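# Shift the red card to another empty stand pocket

## Task

Put the red card into some other pocket of the card stand that is empty. When done, every other card in the stand must still be in its original pocket, and the stand must be upright with all of its base resting on the table.

## Robot and tools

Robot: two arms, left_arm and right_arm, each ending in a five-finger hand (left_arm has a left hand, right_arm a right hand). Bases sit near (-0.035, +0.320, 0) m for left_arm and (+0.054, -0.318, 0) m for right_arm, barely rotated. Scene frame: origin at table-top height midway between the nominal bases, +z up, +x out over the table, +y toward left_arm. Left/right are arm names, not image sides.

Hand point: a point fixed to the palm, 0.05 m in front of it and 0.15 m from the wrist face along the fingers. Its +z runs along straight fingers, +y out of the palm, +x across the palm away from the thumb on the right hand (toward the thumb on the left hand). Straight fingertips reach 0.06 to 0.07 m past the point and lie 0.06 m behind it along -y. A wrist bracket on the little-finger side can strike things.

The common row: 28 numbers, each in [-1, 1], always for both arms even if one is idle. Order: left dx, dy, dz, rx, ry, rz; left little, ring, middle, index, thumb_bend, thumb_turn, force_limit, speed; then the same 14 for the right arm. dx..rz are an offset, not a pose: they count from that arm's current Hand target, along that Hand target's own axes. 1.0 equals 0.6 m for dx, dy, dz and 180 degrees for the rotation; rx, ry, rz form one rotation vector. Six zeros re-request the present Hand target. Finger targets: -1 open/straight, +1 curled; thumb_bend -1 straight to +1 fully bent; thumb_turn -1 beside the palm to +1 opposite the fingers. force_limit maps -1..+1 to roughly 0..10 N at the fingertip (0..15 N for the two thumb motors). speed rises linearly from near zero at -1 to full at +0.48 and stays full above. Hand numbers are absolute targets; to keep a hand unchanged, resend the eight numbers last sent to it (if none yet, its hand_measured six values plus its hand_force_limit and hand_speed). With the thumb turned in, the hand grips things roughly 0.035 to 0.065 m thick. Close slowly (speed -0.94 or below) for a gentle grip; a motor only starts when its target changes by at least 0.002.

Tools:
- execute_actions(actions, cameras): actions is a list of actions; each action is a list of up to 15 rows (one row per 1/30 s step; a short table repeats its last row). Every row of an action counts from the Hand target at that action's start, and each new action starts from the updated Hand target, so a repeated offset moves further. An empty list returns camera images.
- move(target, speed, blend, blocking, cameras): target is one 28-number row or up to 15 rows, all offsets from the same starting Hand targets (not chained). speed in m/s, 0.002 to 4.3, default 0.25 (turns capped at twice that in rad/s); one value or one per target. blend in m rounds corners between listed targets; 0 stops at each. blocking=false returns after about 0.5 s while motion continues. Paths are straight, do not avoid obstacles or the other arm, and a fast move overshoots and strikes harder. Avoid paths passing near an arm's own base.
- wait(seconds 0 to 10, cameras): lets time pass holding commands.
- stop(cameras): brakes a running move.
- zoom_image(camera, region [x0, y0, x1, y1] pixels, at most 504 by 504): enlarges part of the newest image from cam_head_left, cam_head_right, cam_high, cam_left_wrist or cam_right_wrist (all 672x504).
- show_instructions(): shows the reference pages.
- finished_scene(scene): ends the scene irreversibly; the card must stay placed without the robot.

Results: per arm end_effector_position (m) and end_effector_quat_wxyz in the scene frame, Hand target (the last commanded pose after clipping; next offsets count from it), joint positions, velocities, torques, and hand_measured, hand_stopped_by (moving, target, force, stalled, fault) and hand_load_n, all in the eight-motor order above. A dropped grip shows as hand_load_n near 0. A move adds a 'move:' line such as done, off_target, moving, held or fault, plus limits (paced means clipped, held means steps withheld). Arms often rest 1 to 3 cm (sometimes 5) short, usually low, without contact; resend the missing distance as an offset. Rotation commands are clipped to 40 degrees from the measured orientation each step. MOTOR HOT warns of overheating; at 100 °C an arm drops for a while, so avoid long holds at full stretch or pushing into things.

Avoid: dropping or flinging the card, knocking the stand over or off its base, disturbing other cards, anything leaving the table, hard contact with the table or camera stand, the two hands touching or squeezing each other, and strong finger loads. To stop pressing on something, command the target back past the hand point.

Each tool is called after "Call:" as name(argument=value, ...) on one line, values as JSON.

Reference images:

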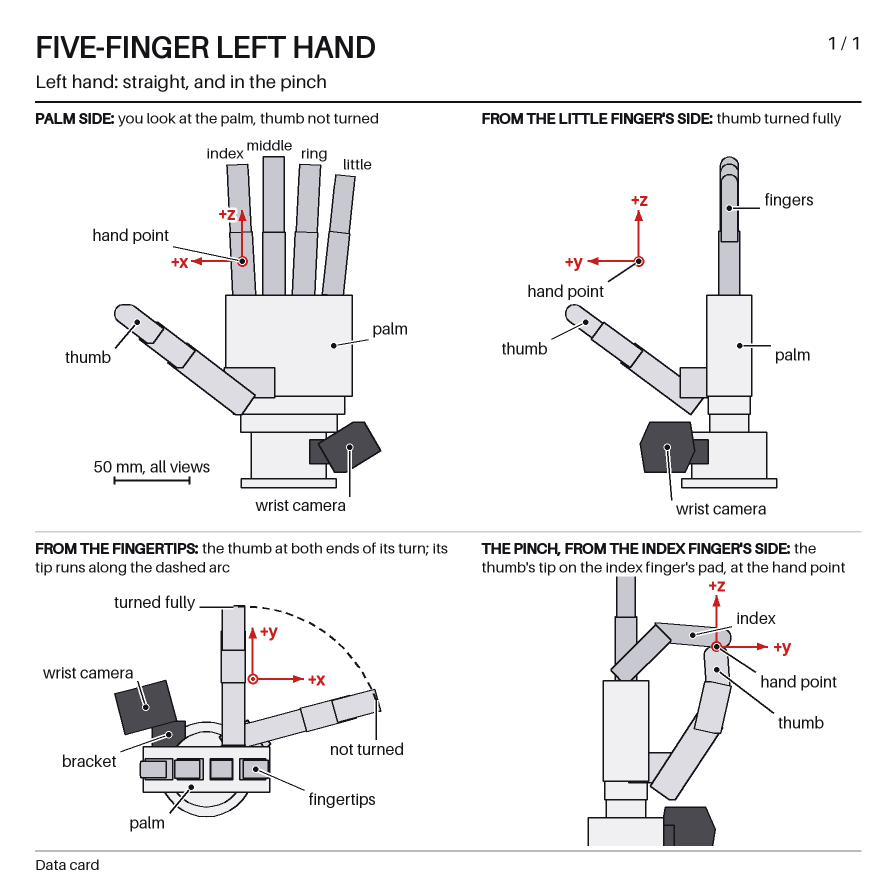

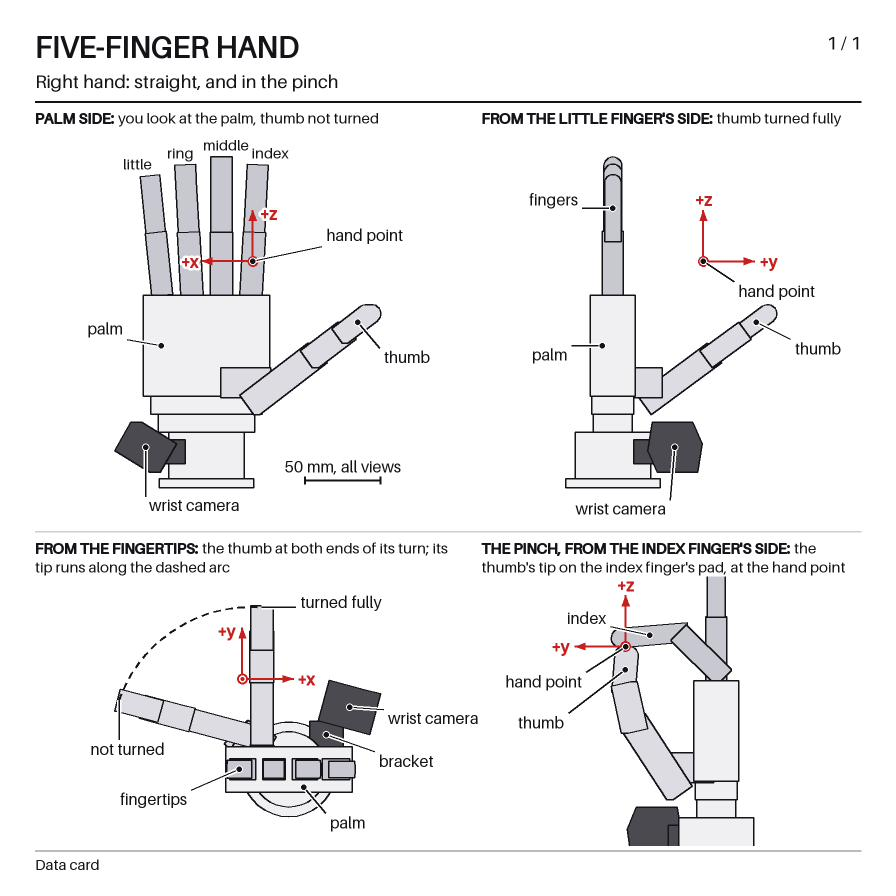

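## Session

Call:
execute_actions(actions=[])

Scene clock: 0.00 s.
left_arm: end_effector_position=(+0.5378, +0.4790, +0.1620) hand_measured=(-1.000, -1.000, -1.000, -1.000, -1.000, -1.000) hand_load_n=(+0.0, +0.0, +0.0, +0.0, +0.0, +0.0) hand_stopped_by=(target, target, target, target, target, target) hand_force_limit=0.00 hand_speed=-0.80 end_effector_quat_wxyz=(+0.409, -0.046, +0.899, -0.152) | right_arm: end_effector_position=(+0.5134, +0.1307, +0.3446) hand_measured=(-1.000, -1.000, -1.000, -1.000, -1.000, -1.000) hand_load_n=(+0.0, +0.0, +0.0, +0.0, +0.0, +0.0) hand_stopped_by=(target, target, target, target, target, target) hand_force_limit=0.00 hand_speed=-0.80 end_effector_quat_wxyz=(-0.357, +0.640, +0.017, +0.681)
Joint positions: left_arm=[0.346 1.498 1.129 -0.408 0.488 1.596] | right_arm=[0.977 1.471 1.021 0.653 0.454 -1.205]
Joint velocities: within noise
Joint torques (N m): no reading
Heat: left arm: hottest shoulder 35 °C; right arm: hottest waist 35 °C.
Hand target: left_arm +0.5468, +0.4821, +0.1780; +0.423, -0.041, +0.893, -0.148 | right_arm +0.5154, +0.1337, +0.3598; -0.364, +0.630, +0.012, +0.686

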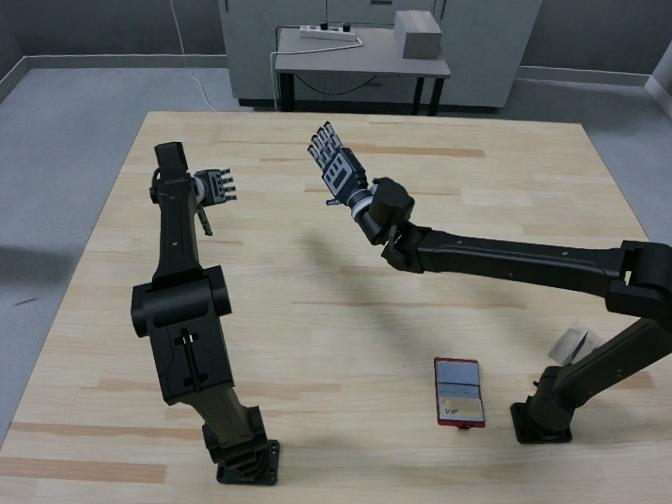

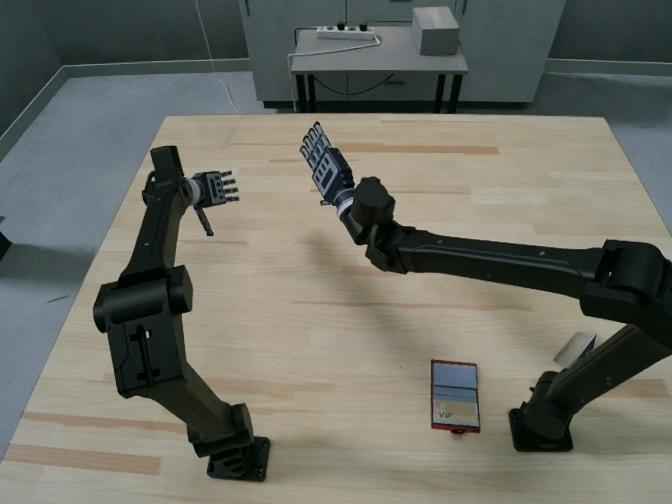

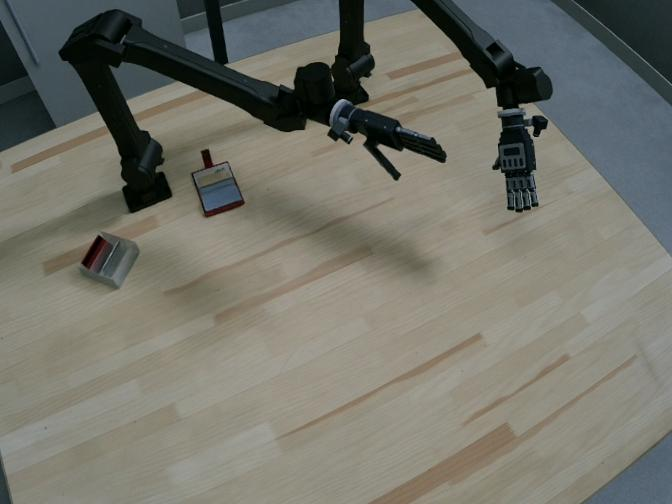

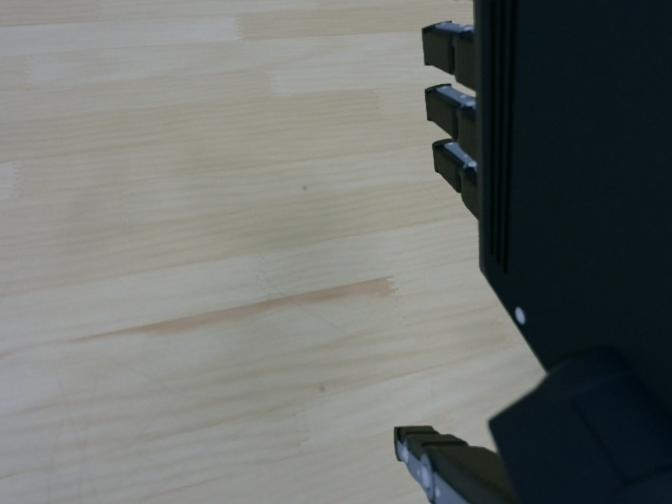

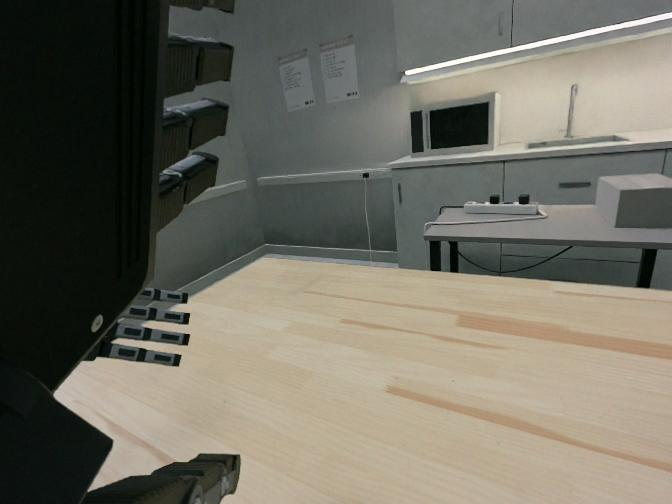

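Call:
zoom_image(camera="cam_high", region=[60, 140, 270, 300])

Call:
zoom_image(camera="cam_head_left", region=[420, 300, 640, 460])

Call:
zoom_image(camera="cam_head_right", region=[420, 300, 640, 460])

Scaled by 2.400 from the camera's 672x504 image, which has a finer 960x720 frame.

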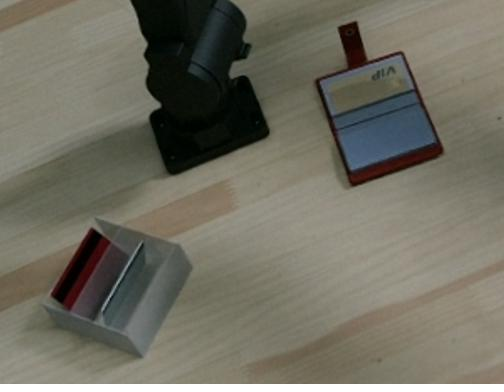

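Scaled by 2.291 from the camera's 672x504 image, which has a finer 960x720 frame.

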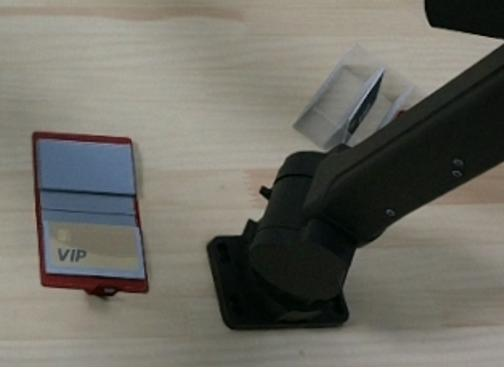

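Scaled by 2.291 from the camera's 672x504 image, which has a finer 960x720 frame.

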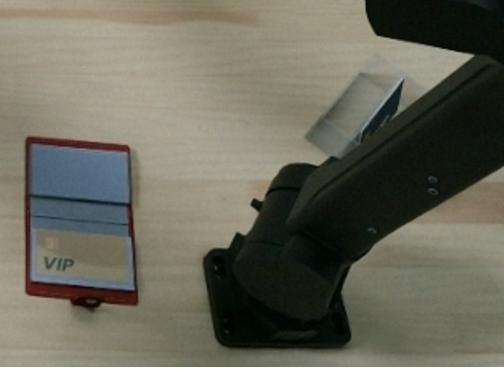

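Call:
move(target=[[0,0,0,0,0,0,-1,-1,-1,-1,-1,-1,0,-0.8,0.278,0.5443,-0.012,-0.1601,0.0811,-0.0377,-1,-1,-1,-1,-1,-1,0,-0.8],[0,0,0,0,0,0,-1,-1,-1,-1,-1,-1,0,-0.8,0.562,0.9545,-0.3337,-0.3153,0.1597,-0.0744,-1,-1,-1,-1,-1,-1,0,-0.8]], blend=0.05, speed=0.3)

Scene clock: 231.37 s.
left_arm: end_effector_position=(+0.5378, +0.4790, +0.1620) hand_measured=(-1.000, -1.000, -1.000, -1.000, -1.000, -1.000) hand_load_n=(+0.0, +0.0, +0.0, +0.0, +0.0, +0.0) hand_stopped_by=(target, target, target, target, target, target) hand_force_limit=0.00 hand_speed=-0.80 end_effector_quat_wxyz=(+0.409, -0.046, +0.899, -0.152) | right_arm: end_effector_position=(+0.6445, -0.5435, +0.3425) hand_measured=(-1.000, -1.000, -1.000, -1.000, -1.000, -1.000) hand_load_n=(+0.0, +0.0, +0.0, +0.0, +0.0, +0.0) hand_stopped_by=(target, target, target, target, target, target) hand_force_limit=0.00 hand_speed=-0.80 end_effector_quat_wxyz=(+0.066, +0.550, -0.331, +0.764)
Joint positions: left_arm=[0.346 1.498 1.129 -0.408 0.488 1.596] | right_arm=[-0.156 1.447 0.993 0.653 0.458 -1.205]
Joint torques (N m): left_arm=[-0.56 -11.87 9.81 2.15 0.32 -0.06] | right_arm=[0.44 -9.17 11.19 1.87 -0.19 -0.07]
Heat: left arm: hottest elbow 43 °C; right arm: hottest elbow 49 °C.
Hand target: left_arm +0.5468, +0.4821, +0.1780; +0.423, -0.041, +0.893, -0.148 | right_arm +0.6580, -0.5456, +0.3591; +0.062, +0.538, -0.329, +0.774
Off the commanded pose: left_arm 0.019 m, 2 deg | right_arm 0.022 m, 2 deg.
move: off_target (left_arm, right_arm)

Call:
move(target=[[0,0,0,0,0,0,-1,-1,-1,-1,-1,-1,0,-0.8,0.278,0.5443,-0.012,-0.1601,0.0811,-0.0377,-1,-1,-1,-1,-1,-1,0,-0.8],[0,0,0,0,0,0,-1,-1,-1,-1,-1,-1,0,-0.8,0.6017,0.9988,-0.4062,-0.3395,0.172,-0.0801,-1,-1,-1,-1,-1,-1,0,-0.8]], blend=0.05, speed=0.3, cameras=["cam_head_left","cam_head_right","cam_high"])

Scene clock: 246.20 s.
left_arm: end_effector_position=(+0.5378, +0.4790, +0.1620) hand_measured=(-1.000, -1.000, -1.000, -1.000, -1.000, -1.000) hand_load_n=(+0.0, +0.0, +0.0, +0.0, +0.0, +0.0) hand_stopped_by=(target, target, target, target, target, target) hand_force_limit=0.00 hand_speed=-0.80 end_effector_quat_wxyz=(+0.409, -0.046, +0.899, -0.152) | right_arm: end_effector_position=(+0.0438, -0.9501, +0.3421) hand_measured=(-1.000, -1.000, -1.000, -1.000, -1.000, -1.000) hand_load_n=(+0.0, +0.0, +0.0, +0.0, +0.0, +0.0) hand_stopped_by=(target, target, target, target, target, target) hand_force_limit=0.00 hand_speed=-0.80 end_effector_quat_wxyz=(-0.493, -0.261, +0.586, -0.588)
Joint positions: left_arm=[0.346 1.498 1.129 -0.408 0.488 1.596] | right_arm=[-1.378 1.446 0.991 0.653 0.458 -1.205]
Joint torques (N m): left_arm=[-0.5 -11.99 9.83 2.15 0.32 -0.06] | right_arm=[0.44 -9.11 11.36 1.91 -0.19 -0.07]
Heat: left arm: hottest elbow 43 °C; right arm: hottest elbow 50 °C.
Hand target: left_arm +0.5468, +0.4821, +0.1780; +0.423, -0.041, +0.893, -0.148 | right_arm +0.0462, -0.9634, +0.3587; -0.495, -0.252, +0.578, -0.598
Off the commanded pose: left_arm 0.019 m, 2 deg | right_arm 0.021 m, 2 deg.
move: off_target (left_arm, right_arm)
Images, in order (width x height): cam_head_left 672x504, cam_head_right 672x504, cam_high 672x504.

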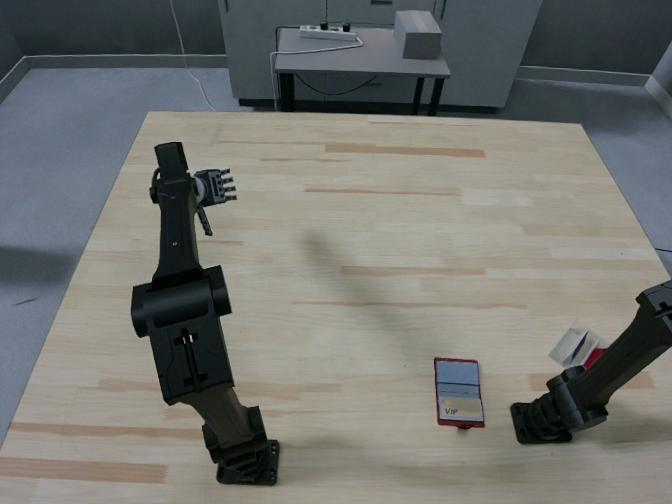

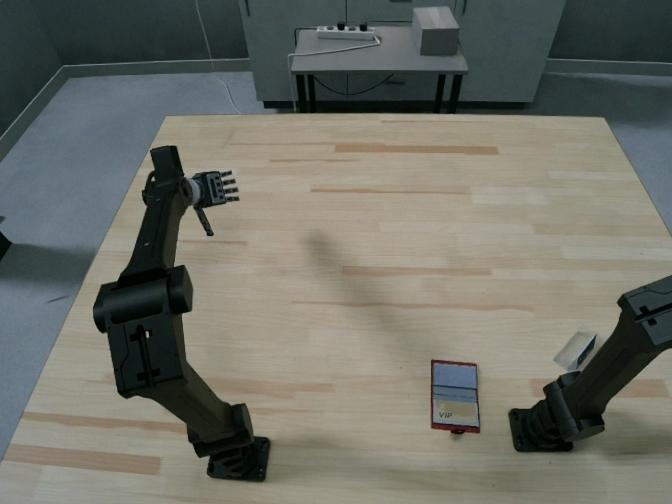

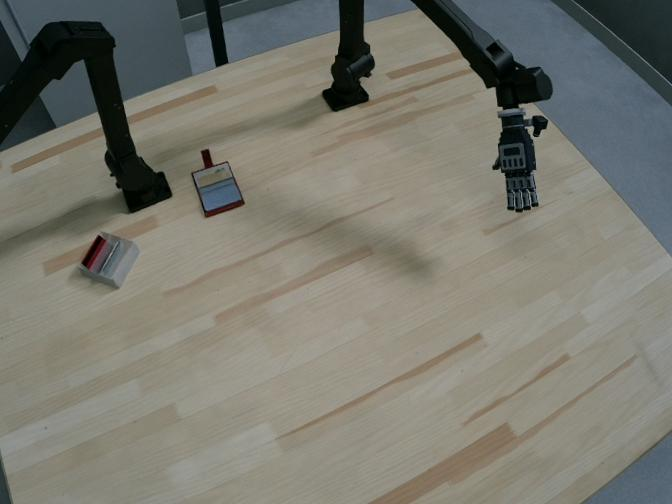

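Call:
zoom_image(camera="cam_head_left", region=[520, 300, 630, 400])

Call:
zoom_image(camera="cam_high", region=[60, 215, 160, 300])

Call:
zoom_image(camera="cam_head_right", region=[520, 300, 630, 400])

Scaled by 4.582 from the camera's 672x504 image, which has a finer 960x720 frame.

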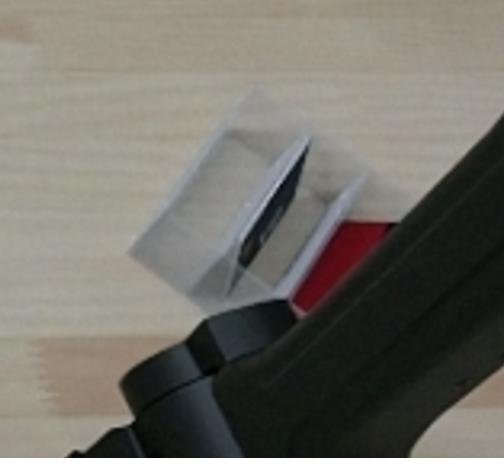

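Scaled by 5.040 from the camera's 672x504 image, which has a finer 960x720 frame.

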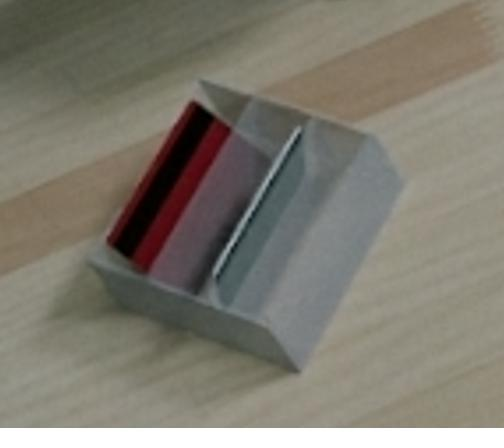

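Scaled by 4.582 from the camera's 672x504 image, which has a finer 960x720 frame.

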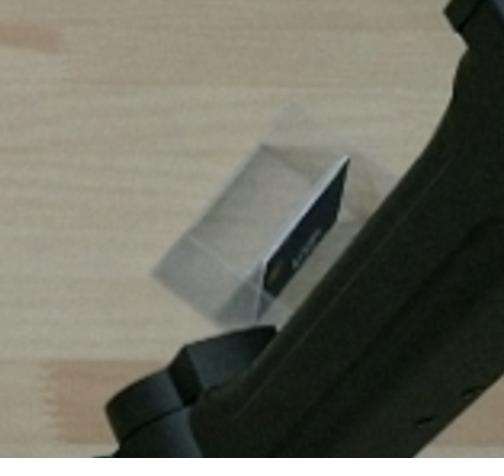

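Call:
move(target=[0.0545,-0.935,0.065,0.1164,0.1951,0.0627,-1,-1,-1,-1,-1,1,0,-0.2,0,0,0,0,0,0,-1,-1,-1,-1,-1,-1,0,-0.8], speed=0.3)

Scene clock: 450.90 s.
left_arm: end_effector_position=(+0.5163, -0.0617, +0.2871) hand_measured=(-1.000, -1.000, -1.000, -1.000, -1.000, +1.000) hand_load_n=(+0.0, +0.0, +0.0, +0.0, +0.0, +0.5) hand_stopped_by=(target, target, target, target, target, target) hand_force_limit=0.00 hand_speed=-0.20 end_effector_quat_wxyz=(+0.139, +0.173, +0.939, -0.263) | right_arm: end_effector_position=(+0.0438, -0.9501, +0.3421) hand_measured=(-1.000, -1.000, -1.000, -1.000, -1.000, -1.000) hand_load_n=(+0.0, +0.0, +0.0, +0.0, +0.0, +0.0) hand_stopped_by=(target, target, target, target, target, target) hand_force_limit=0.00 hand_speed=-0.80 end_effector_quat_wxyz=(-0.493, -0.261, +0.586, -0.588)
Joint positions: left_arm=[-0.555 1.909 2.134 -1.31 0.374 1.275] | right_arm=[-1.378 1.446 0.991 0.653 0.458 -1.205]
Joint torques (N m): left_arm=[-0.15 -15.68 12.59 1.24 0.41 -0.18] | right_arm=[0.38 -9.17 11.33 1.89 -0.19 -0.07]
Heat: left arm: hottest elbow 45 °C; right arm: hottest elbow 51 °C.
Hand target: left_arm +0.5271, -0.0680, +0.2980; +0.148, +0.167, +0.937, -0.269 | right_arm +0.0462, -0.9634, +0.3587; -0.495, -0.252, +0.578, -0.598
Off the commanded pose: left_arm 0.017 m, 1 deg | right_arm 0.021 m, 2 deg.
move: off_target (left_arm, right_arm)

Call:
move(target=[0.143,-0.561,0.430,0.1162,0.195,0.0632,-1,-1,-1,-1,-1,1,0,-0.2,0,0,0,0,0,0,-1,-1,-1,-1,-1,-1,0,-0.8], speed=0.25, cameras=["all"])

Scene clock: 472.50 s.
left_arm: end_effector_position=(+0.3556, -0.4522, +0.1996) hand_measured=(-1.000, -1.000, -1.000, -1.000, -1.000, +1.000) hand_load_n=(+0.0, +0.0, +0.0, +0.0, +0.0, +0.0) hand_stopped_by=(target, target, target, target, target, target) hand_force_limit=0.00 hand_speed=-0.20 end_effector_quat_wxyz=(+0.004, +0.293, +0.821, -0.490) | right_arm: end_effector_position=(+0.0438, -0.9501, +0.3421) hand_measured=(-1.000, -1.000, -1.000, -1.000, -1.000, -1.000) hand_load_n=(+0.0, +0.0, +0.0, +0.0, +0.0, +0.0) hand_stopped_by=(target, target, target, target, target, target) hand_force_limit=0.00 hand_speed=-0.80 end_effector_quat_wxyz=(-0.493, -0.261, +0.586, -0.588)
Joint positions: left_arm=[-0.963 2.542 2.87 -1.123 0.754 0.961] | right_arm=[-1.378 1.446 0.991 0.653 0.458 -1.205]
Joint torques (N m): left_arm=[-0.03 -22.53 12.44 2.58 0.6 -0.19] | right_arm=[0.44 -9.17 11.32 1.88 -0.19 -0.07]
Heat: left arm: hottest elbow 46 °C; right arm: hottest elbow 52 °C.
Hand target: left_arm +0.3658, -0.4598, +0.2101; -0.146, +0.354, +0.854, -0.353 | right_arm +0.0462, -0.9634, +0.3587; -0.495, -0.252, +0.578, -0.598
Off the commanded pose: left_arm 0.016 m, 25 deg | right_arm 0.021 m, 2 deg.
elbow stopped short (left arm): the move would have taken joint 3 (elbow) straighter than the controller allows.
move: off_target (left_arm, right_arm)

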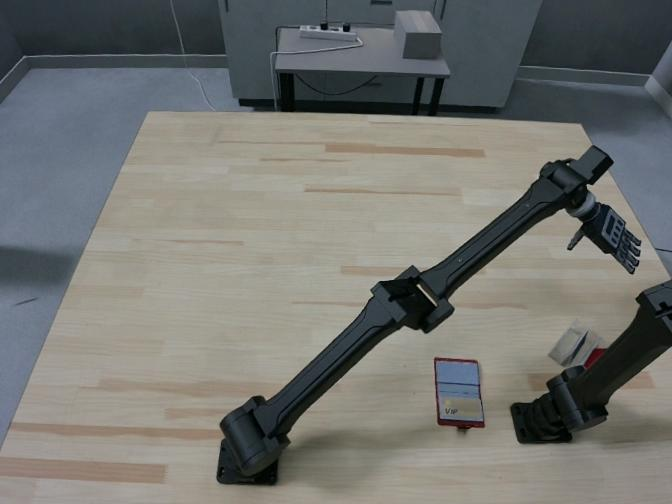

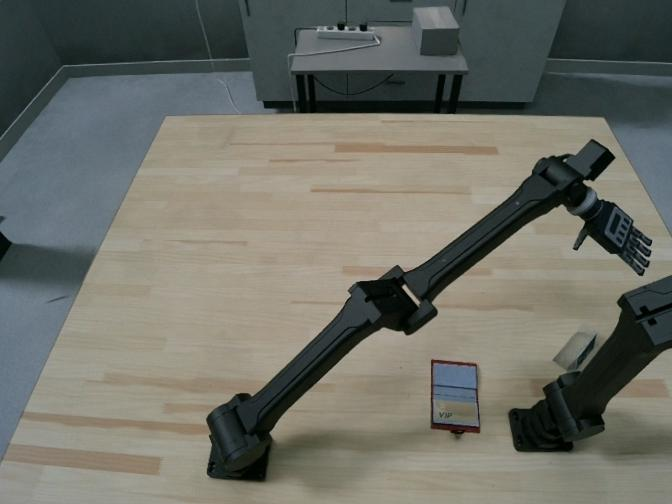

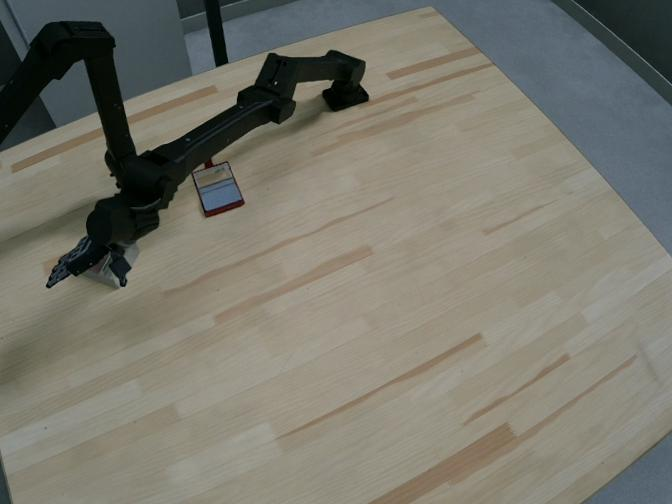

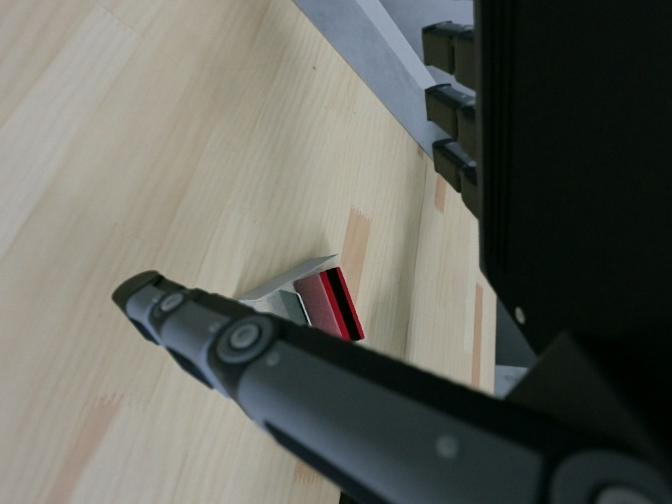

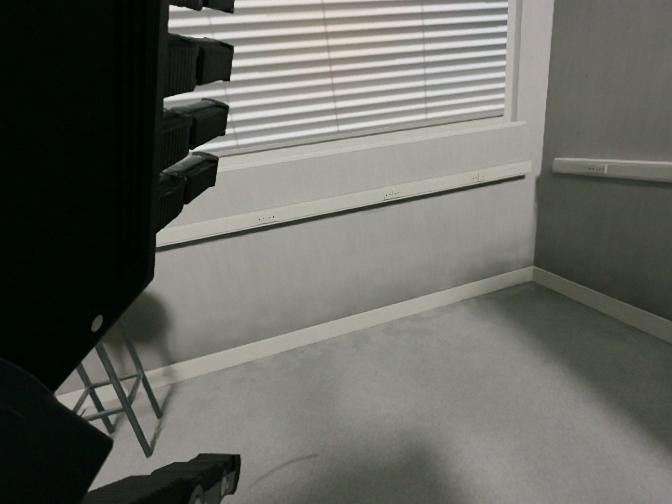

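Call:
zoom_image(camera="cam_left_wrist", region=[200, 210, 400, 360])

Scaled by 2.520 from the camera's 672x504 image, which has a finer 960x720 frame.

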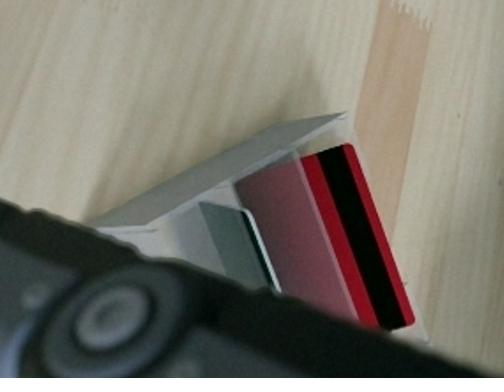

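Call:
move(target=[0.1833,-0.0348,0.0585,0.0822,-0.0216,-0.0169,-1,-1,0.3,0.3,-0.25,1,-0.6,-0.3,0,0,0,0,0,0,-1,-1,-1,-1,-1,-1,0,-0.8], speed=0.2, cameras=["all"])

Scene clock: 767.40 s.
left_arm: end_effector_position=(+0.2660, -0.4086, +0.1733) hand_measured=(-1.000, -1.000, +0.298, +0.300, -0.310, +1.000) hand_load_n=(+0.0, +0.0, +2.5, +0.0, +3.0, +0.5) hand_stopped_by=(target, target, force, target, force, target) hand_force_limit=-0.60 hand_speed=-0.30 end_effector_quat_wxyz=(-0.186, +0.282, +0.824, -0.455) | right_arm: end_effector_position=(+0.0438, -0.9501, +0.3421) hand_measured=(-1.000, -1.000, -1.000, -1.000, -1.000, -1.000) hand_load_n=(+0.0, +0.0, +0.0, +0.0, +0.0, +0.0) hand_stopped_by=(target, target, target, target, target, target) hand_force_limit=0.00 hand_speed=-0.80 end_effector_quat_wxyz=(-0.493, -0.261, +0.586, -0.588)
Joint positions: left_arm=[-0.988 2.518 2.767 -1.387 0.966 1] | right_arm=[-1.378 1.446 0.991 0.653 0.458 -1.205]
Joint torques (N m): left_arm=[-1.2 -27.11 6.89 1.66 0.84 0.06] | right_arm=[0.44 -9.23 11.33 1.89 -0.19 -0.07]
Heat: left arm: hottest elbow 53 °C; right arm: hottest elbow 55 °C.
Hand target: left_arm +0.2600, -0.4100, +0.1999; -0.171, +0.297, +0.814, -0.468 | right_arm +0.0462, -0.9634, +0.3587; -0.495, -0.252, +0.578, -0.598
Off the commanded pose: left_arm 0.027 m, 3 deg | right_arm 0.021 m, 2 deg.
move: off_target (left_arm, right_arm)

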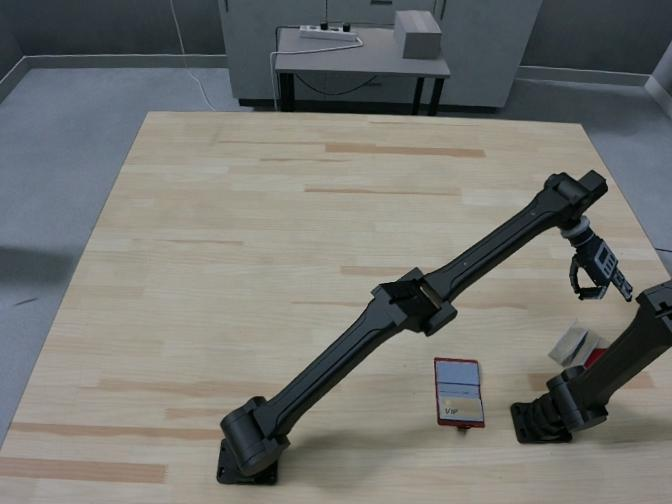

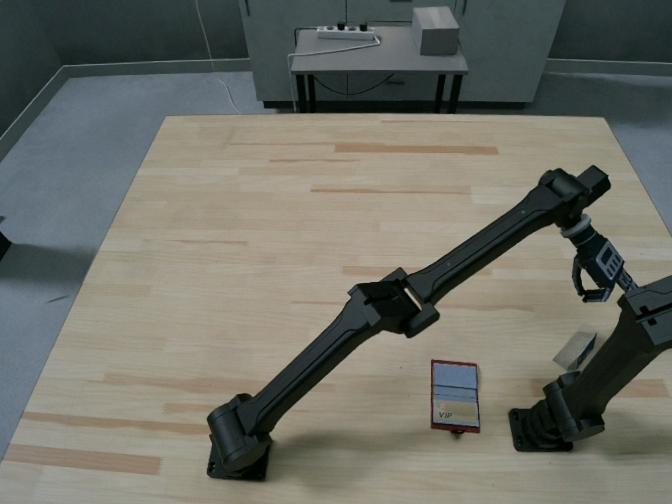

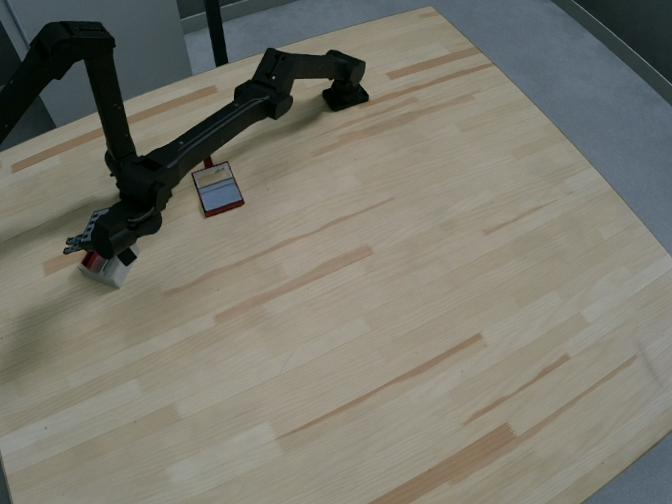

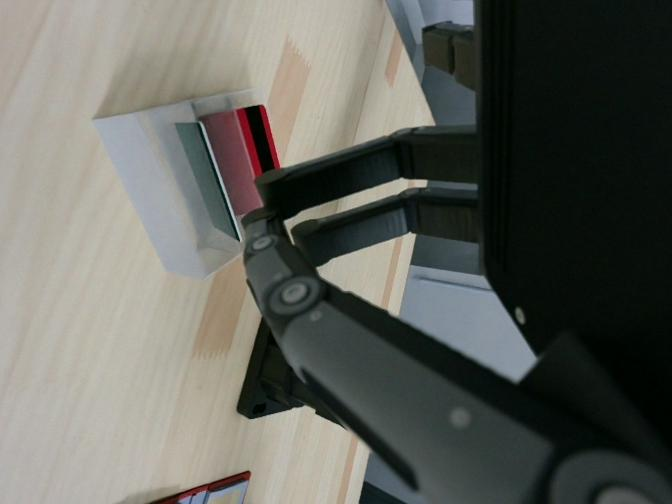

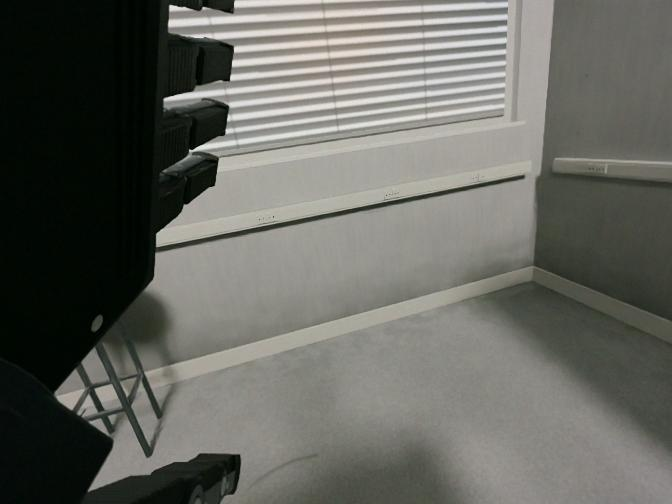

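Call:
zoom_image(camera="cam_left_wrist", region=[80, 70, 340, 290])

Call:
zoom_image(camera="cam_head_left", region=[530, 160, 650, 380])

Call:
zoom_image(camera="cam_high", region=[50, 190, 180, 300])

Scaled by 1.938 from the camera's 672x504 image, which has a finer 960x720 frame.

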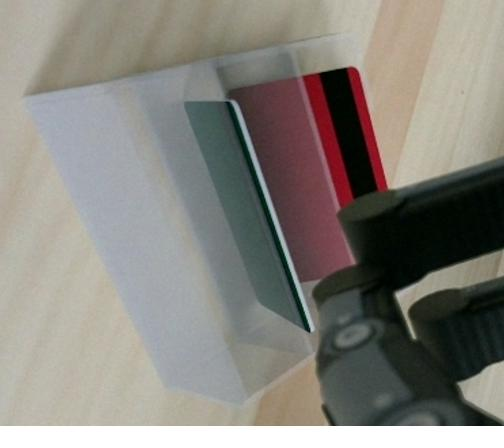

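Scaled by 2.291 from the camera's 672x504 image, which has a finer 960x720 frame.

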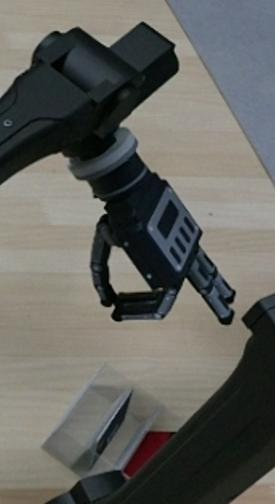

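Scaled by 3.877 from the camera's 672x504 image, which has a finer 960x720 frame.

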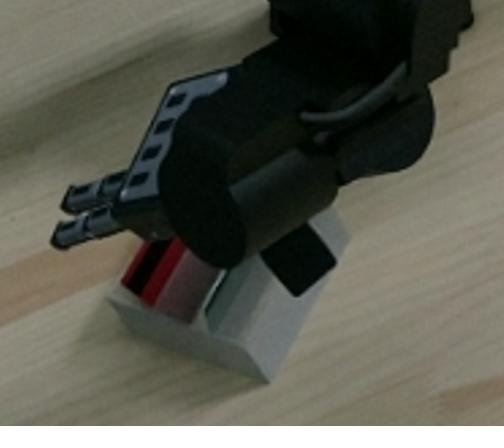

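Call:
move(target=[-0.01,0.013,0.111,0,0,0,-1,-1,0.3,0.3,-0.25,1,-0.6,-0.3,0,0,0,0,0,0,-1,-1,-1,-1,-1,-1,0,-0.8], speed=0.1, cameras=["cam_left_wrist","cam_head_left","cam_high"])

Scene clock: 881.33 s.
left_arm: end_effector_position=(+0.2305, -0.4494, +0.1783) hand_measured=(-1.000, -1.000, +0.298, +0.300, -0.310, +1.000) hand_load_n=(+0.0, +0.0, +2.0, +0.0, +3.0, +0.5) hand_stopped_by=(target, target, force, target, force, target) hand_force_limit=-0.60 hand_speed=-0.30 end_effector_quat_wxyz=(-0.164, +0.304, +0.811, -0.472) | right_arm: end_effector_position=(+0.0438, -0.9501, +0.3421) hand_measured=(-1.000, -1.000, -1.000, -1.000, -1.000, -1.000) hand_load_n=(+0.0, +0.0, +0.0, +0.0, +0.0, +0.0) hand_stopped_by=(target, target, target, target, target, target) hand_force_limit=0.00 hand_speed=-0.80 end_effector_quat_wxyz=(-0.493, -0.261, +0.586, -0.588)
Joint positions: left_arm=[-1.055 2.518 2.767 -1.257 0.939 0.93] | right_arm=[-1.378 1.446 0.991 0.653 0.458 -1.205]
Joint torques (N m): left_arm=[-1.08 -21.95 8.27 2.17 0.57 -0.21] | right_arm=[0.5 -9.23 11.33 1.89 -0.19 -0.07]
Heat: left arm: hottest shoulder 49 °C; right arm: hottest elbow 56 °C.
Hand target: left_arm +0.2301, -0.4549, +0.1596; -0.171, +0.297, +0.814, -0.468 | right_arm +0.0462, -0.9634, +0.3587; -0.495, -0.252, +0.578, -0.598
Off the commanded pose: left_arm 0.019 m, 1 deg | right_arm 0.021 m, 2 deg.
move: off_target (left_arm, right_arm)
Images, in order (width x height): cam_head_left 672x504, cam_high 672x504, cam_left_wrist 672x504.

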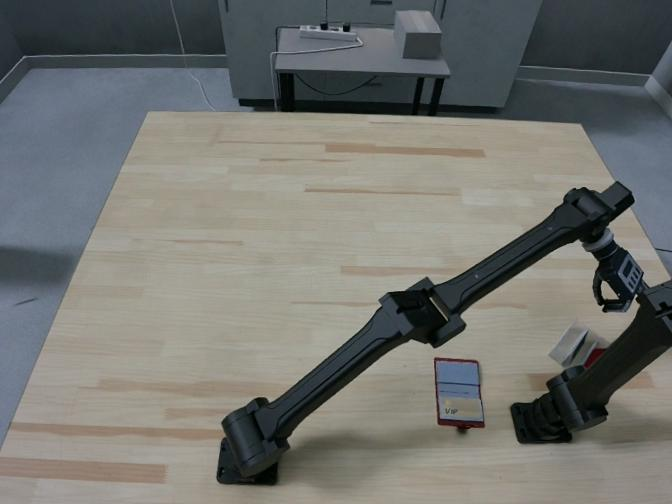

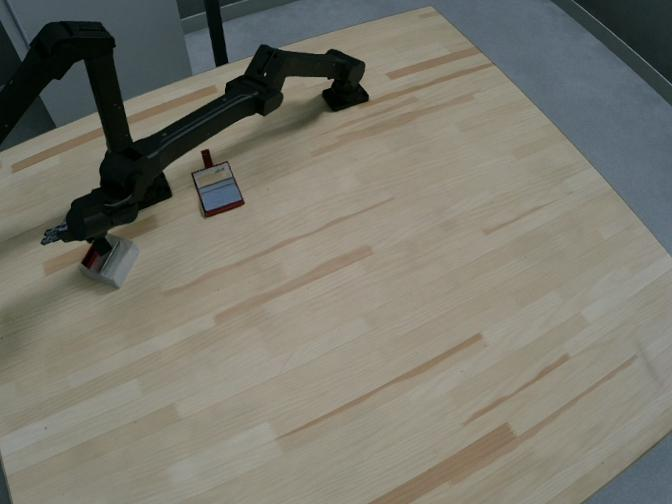

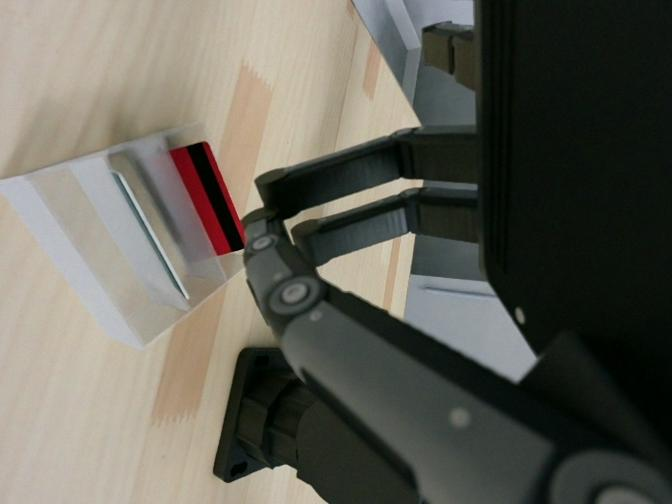

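Call:
zoom_image(camera="cam_head_left", region=[530, 220, 672, 400])

Call:
zoom_image(camera="cam_high", region=[30, 200, 160, 300])

Call:
zoom_image(camera="cam_left_wrist", region=[0, 110, 330, 360])

Scaled by 2.800 from the camera's 672x504 image, which has a finer 960x720 frame.

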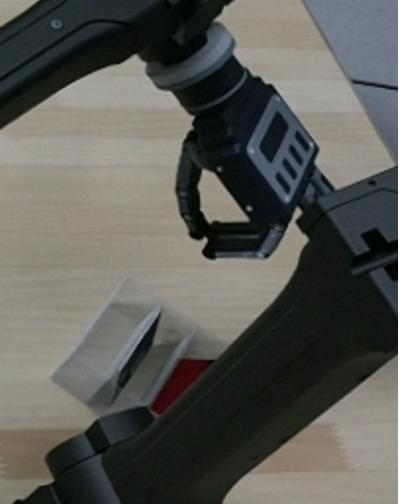

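Scaled by 3.877 from the camera's 672x504 image, which has a finer 960x720 frame.

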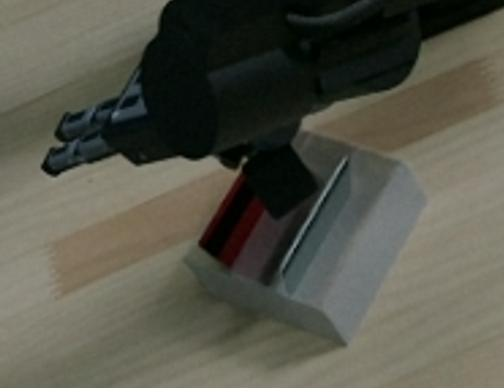

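Scaled by 1.527 from the camera's 672x504 image, which has a finer 960x720 frame.

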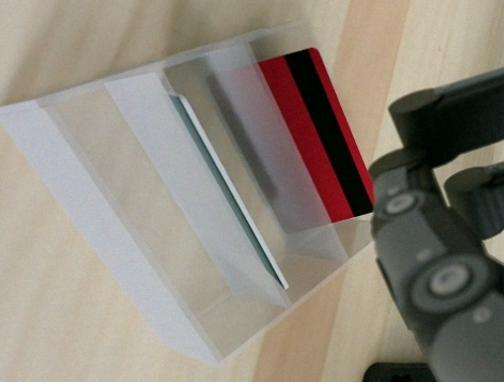

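Call:
move(target=[0.0042,-0.0023,0.0707,0.0278,0,0,-1,-1,-0.3,-0.3,-0.32,1,-0.6,-0.3,0,0,0,0,0,0,-1,-1,-1,-1,-1,-1,0,-0.8], speed=0.08, cameras=["cam_left_wrist","cam_head_left","cam_high"])

Scene clock: 1215.27 s.
left_arm: end_effector_position=(+0.2098, -0.4796, +0.1239) hand_measured=(-1.000, -1.000, -0.300, -0.300, -0.320, +1.000) hand_load_n=(+0.0, +0.0, +0.0, +0.0, +0.0, +0.0) hand_stopped_by=(target, target, target, target, target, target) hand_force_limit=-0.60 hand_speed=-0.30 end_effector_quat_wxyz=(-0.187, +0.287, +0.797, -0.497) | right_arm: end_effector_position=(+0.0438, -0.9501, +0.3421) hand_measured=(-1.000, -1.000, -1.000, -1.000, -1.000, -1.000) hand_load_n=(+0.0, +0.0, +0.0, +0.0, +0.0, +0.0) hand_stopped_by=(target, target, target, target, target, target) hand_force_limit=0.00 hand_speed=-0.80 end_effector_quat_wxyz=(-0.493, -0.261, +0.586, -0.588)
Joint positions: left_arm=[-1.082 2.518 2.582 -0.975 0.985 0.806] | right_arm=[-1.378 1.446 0.991 0.653 0.458 -1.205]
Joint torques (N m): left_arm=[-1.32 -26.46 7.24 2.25 0.69 -0.19] | right_arm=[0.44 -9.17 11.33 1.89 -0.19 -0.07]
Heat: left arm: hottest shoulder 48 °C; right arm: hottest elbow 58 °C.
Hand target: left_arm +0.2041, -0.4819, +0.1396; -0.183, +0.290, +0.793, -0.503 | right_arm +0.0462, -0.9634, +0.3587; -0.495, -0.252, +0.578, -0.598
Off the commanded pose: left_arm 0.017 m, 1 deg | right_arm 0.021 m, 2 deg.
move: off_target (left_arm, right_arm)
Images, in order (width x height): cam_head_left 672x504, cam_high 672x504, cam_left_wrist 672x504.

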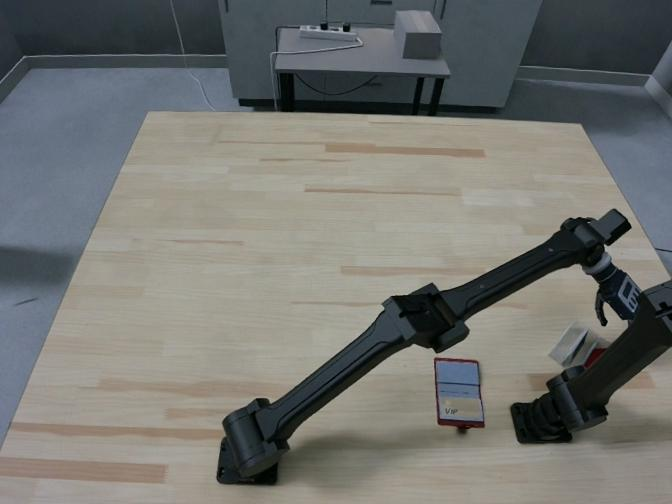

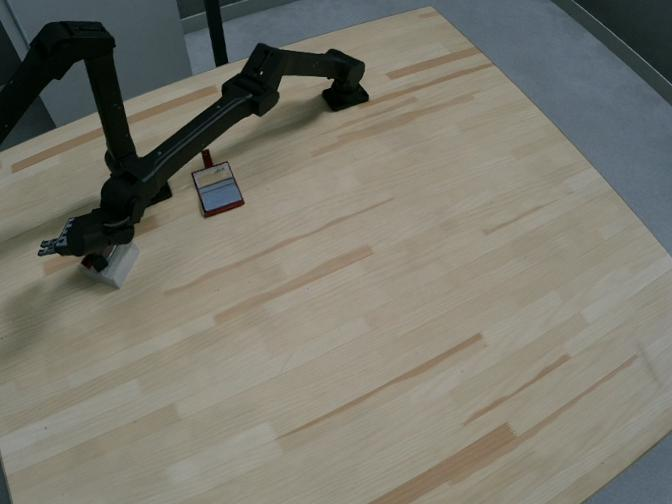

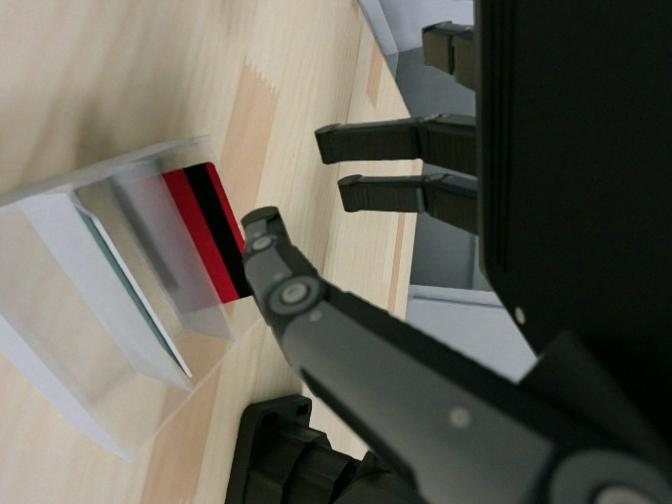

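Call:
zoom_image(camera="cam_left_wrist", region=[60, 100, 400, 350])

Call:
zoom_image(camera="cam_head_left", region=[540, 200, 672, 390])

Call:
zoom_image(camera="cam_high", region=[30, 200, 160, 300])

Scaled by 1.482 from the camera's 672x504 image, which has a finer 960x720 frame.

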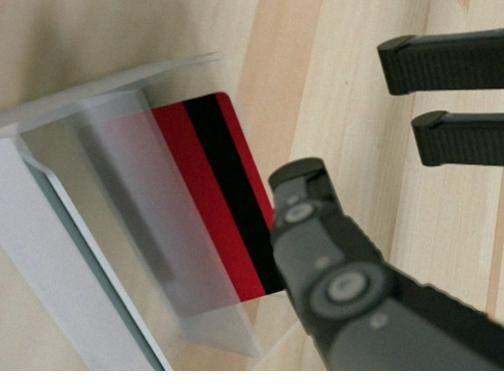

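Scaled by 2.653 from the camera's 672x504 image, which has a finer 960x720 frame.

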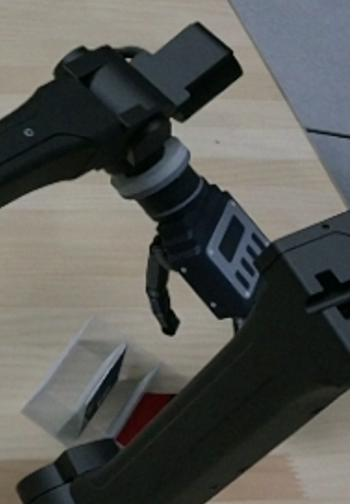

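Scaled by 3.877 from the camera's 672x504 image, which has a finer 960x720 frame.

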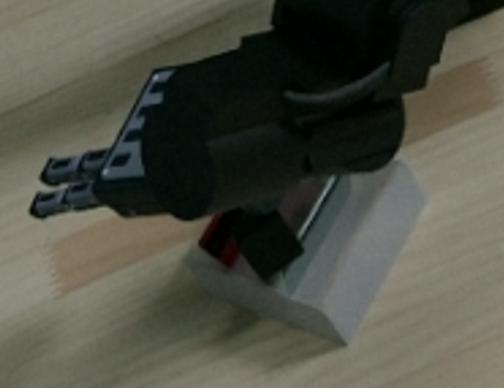

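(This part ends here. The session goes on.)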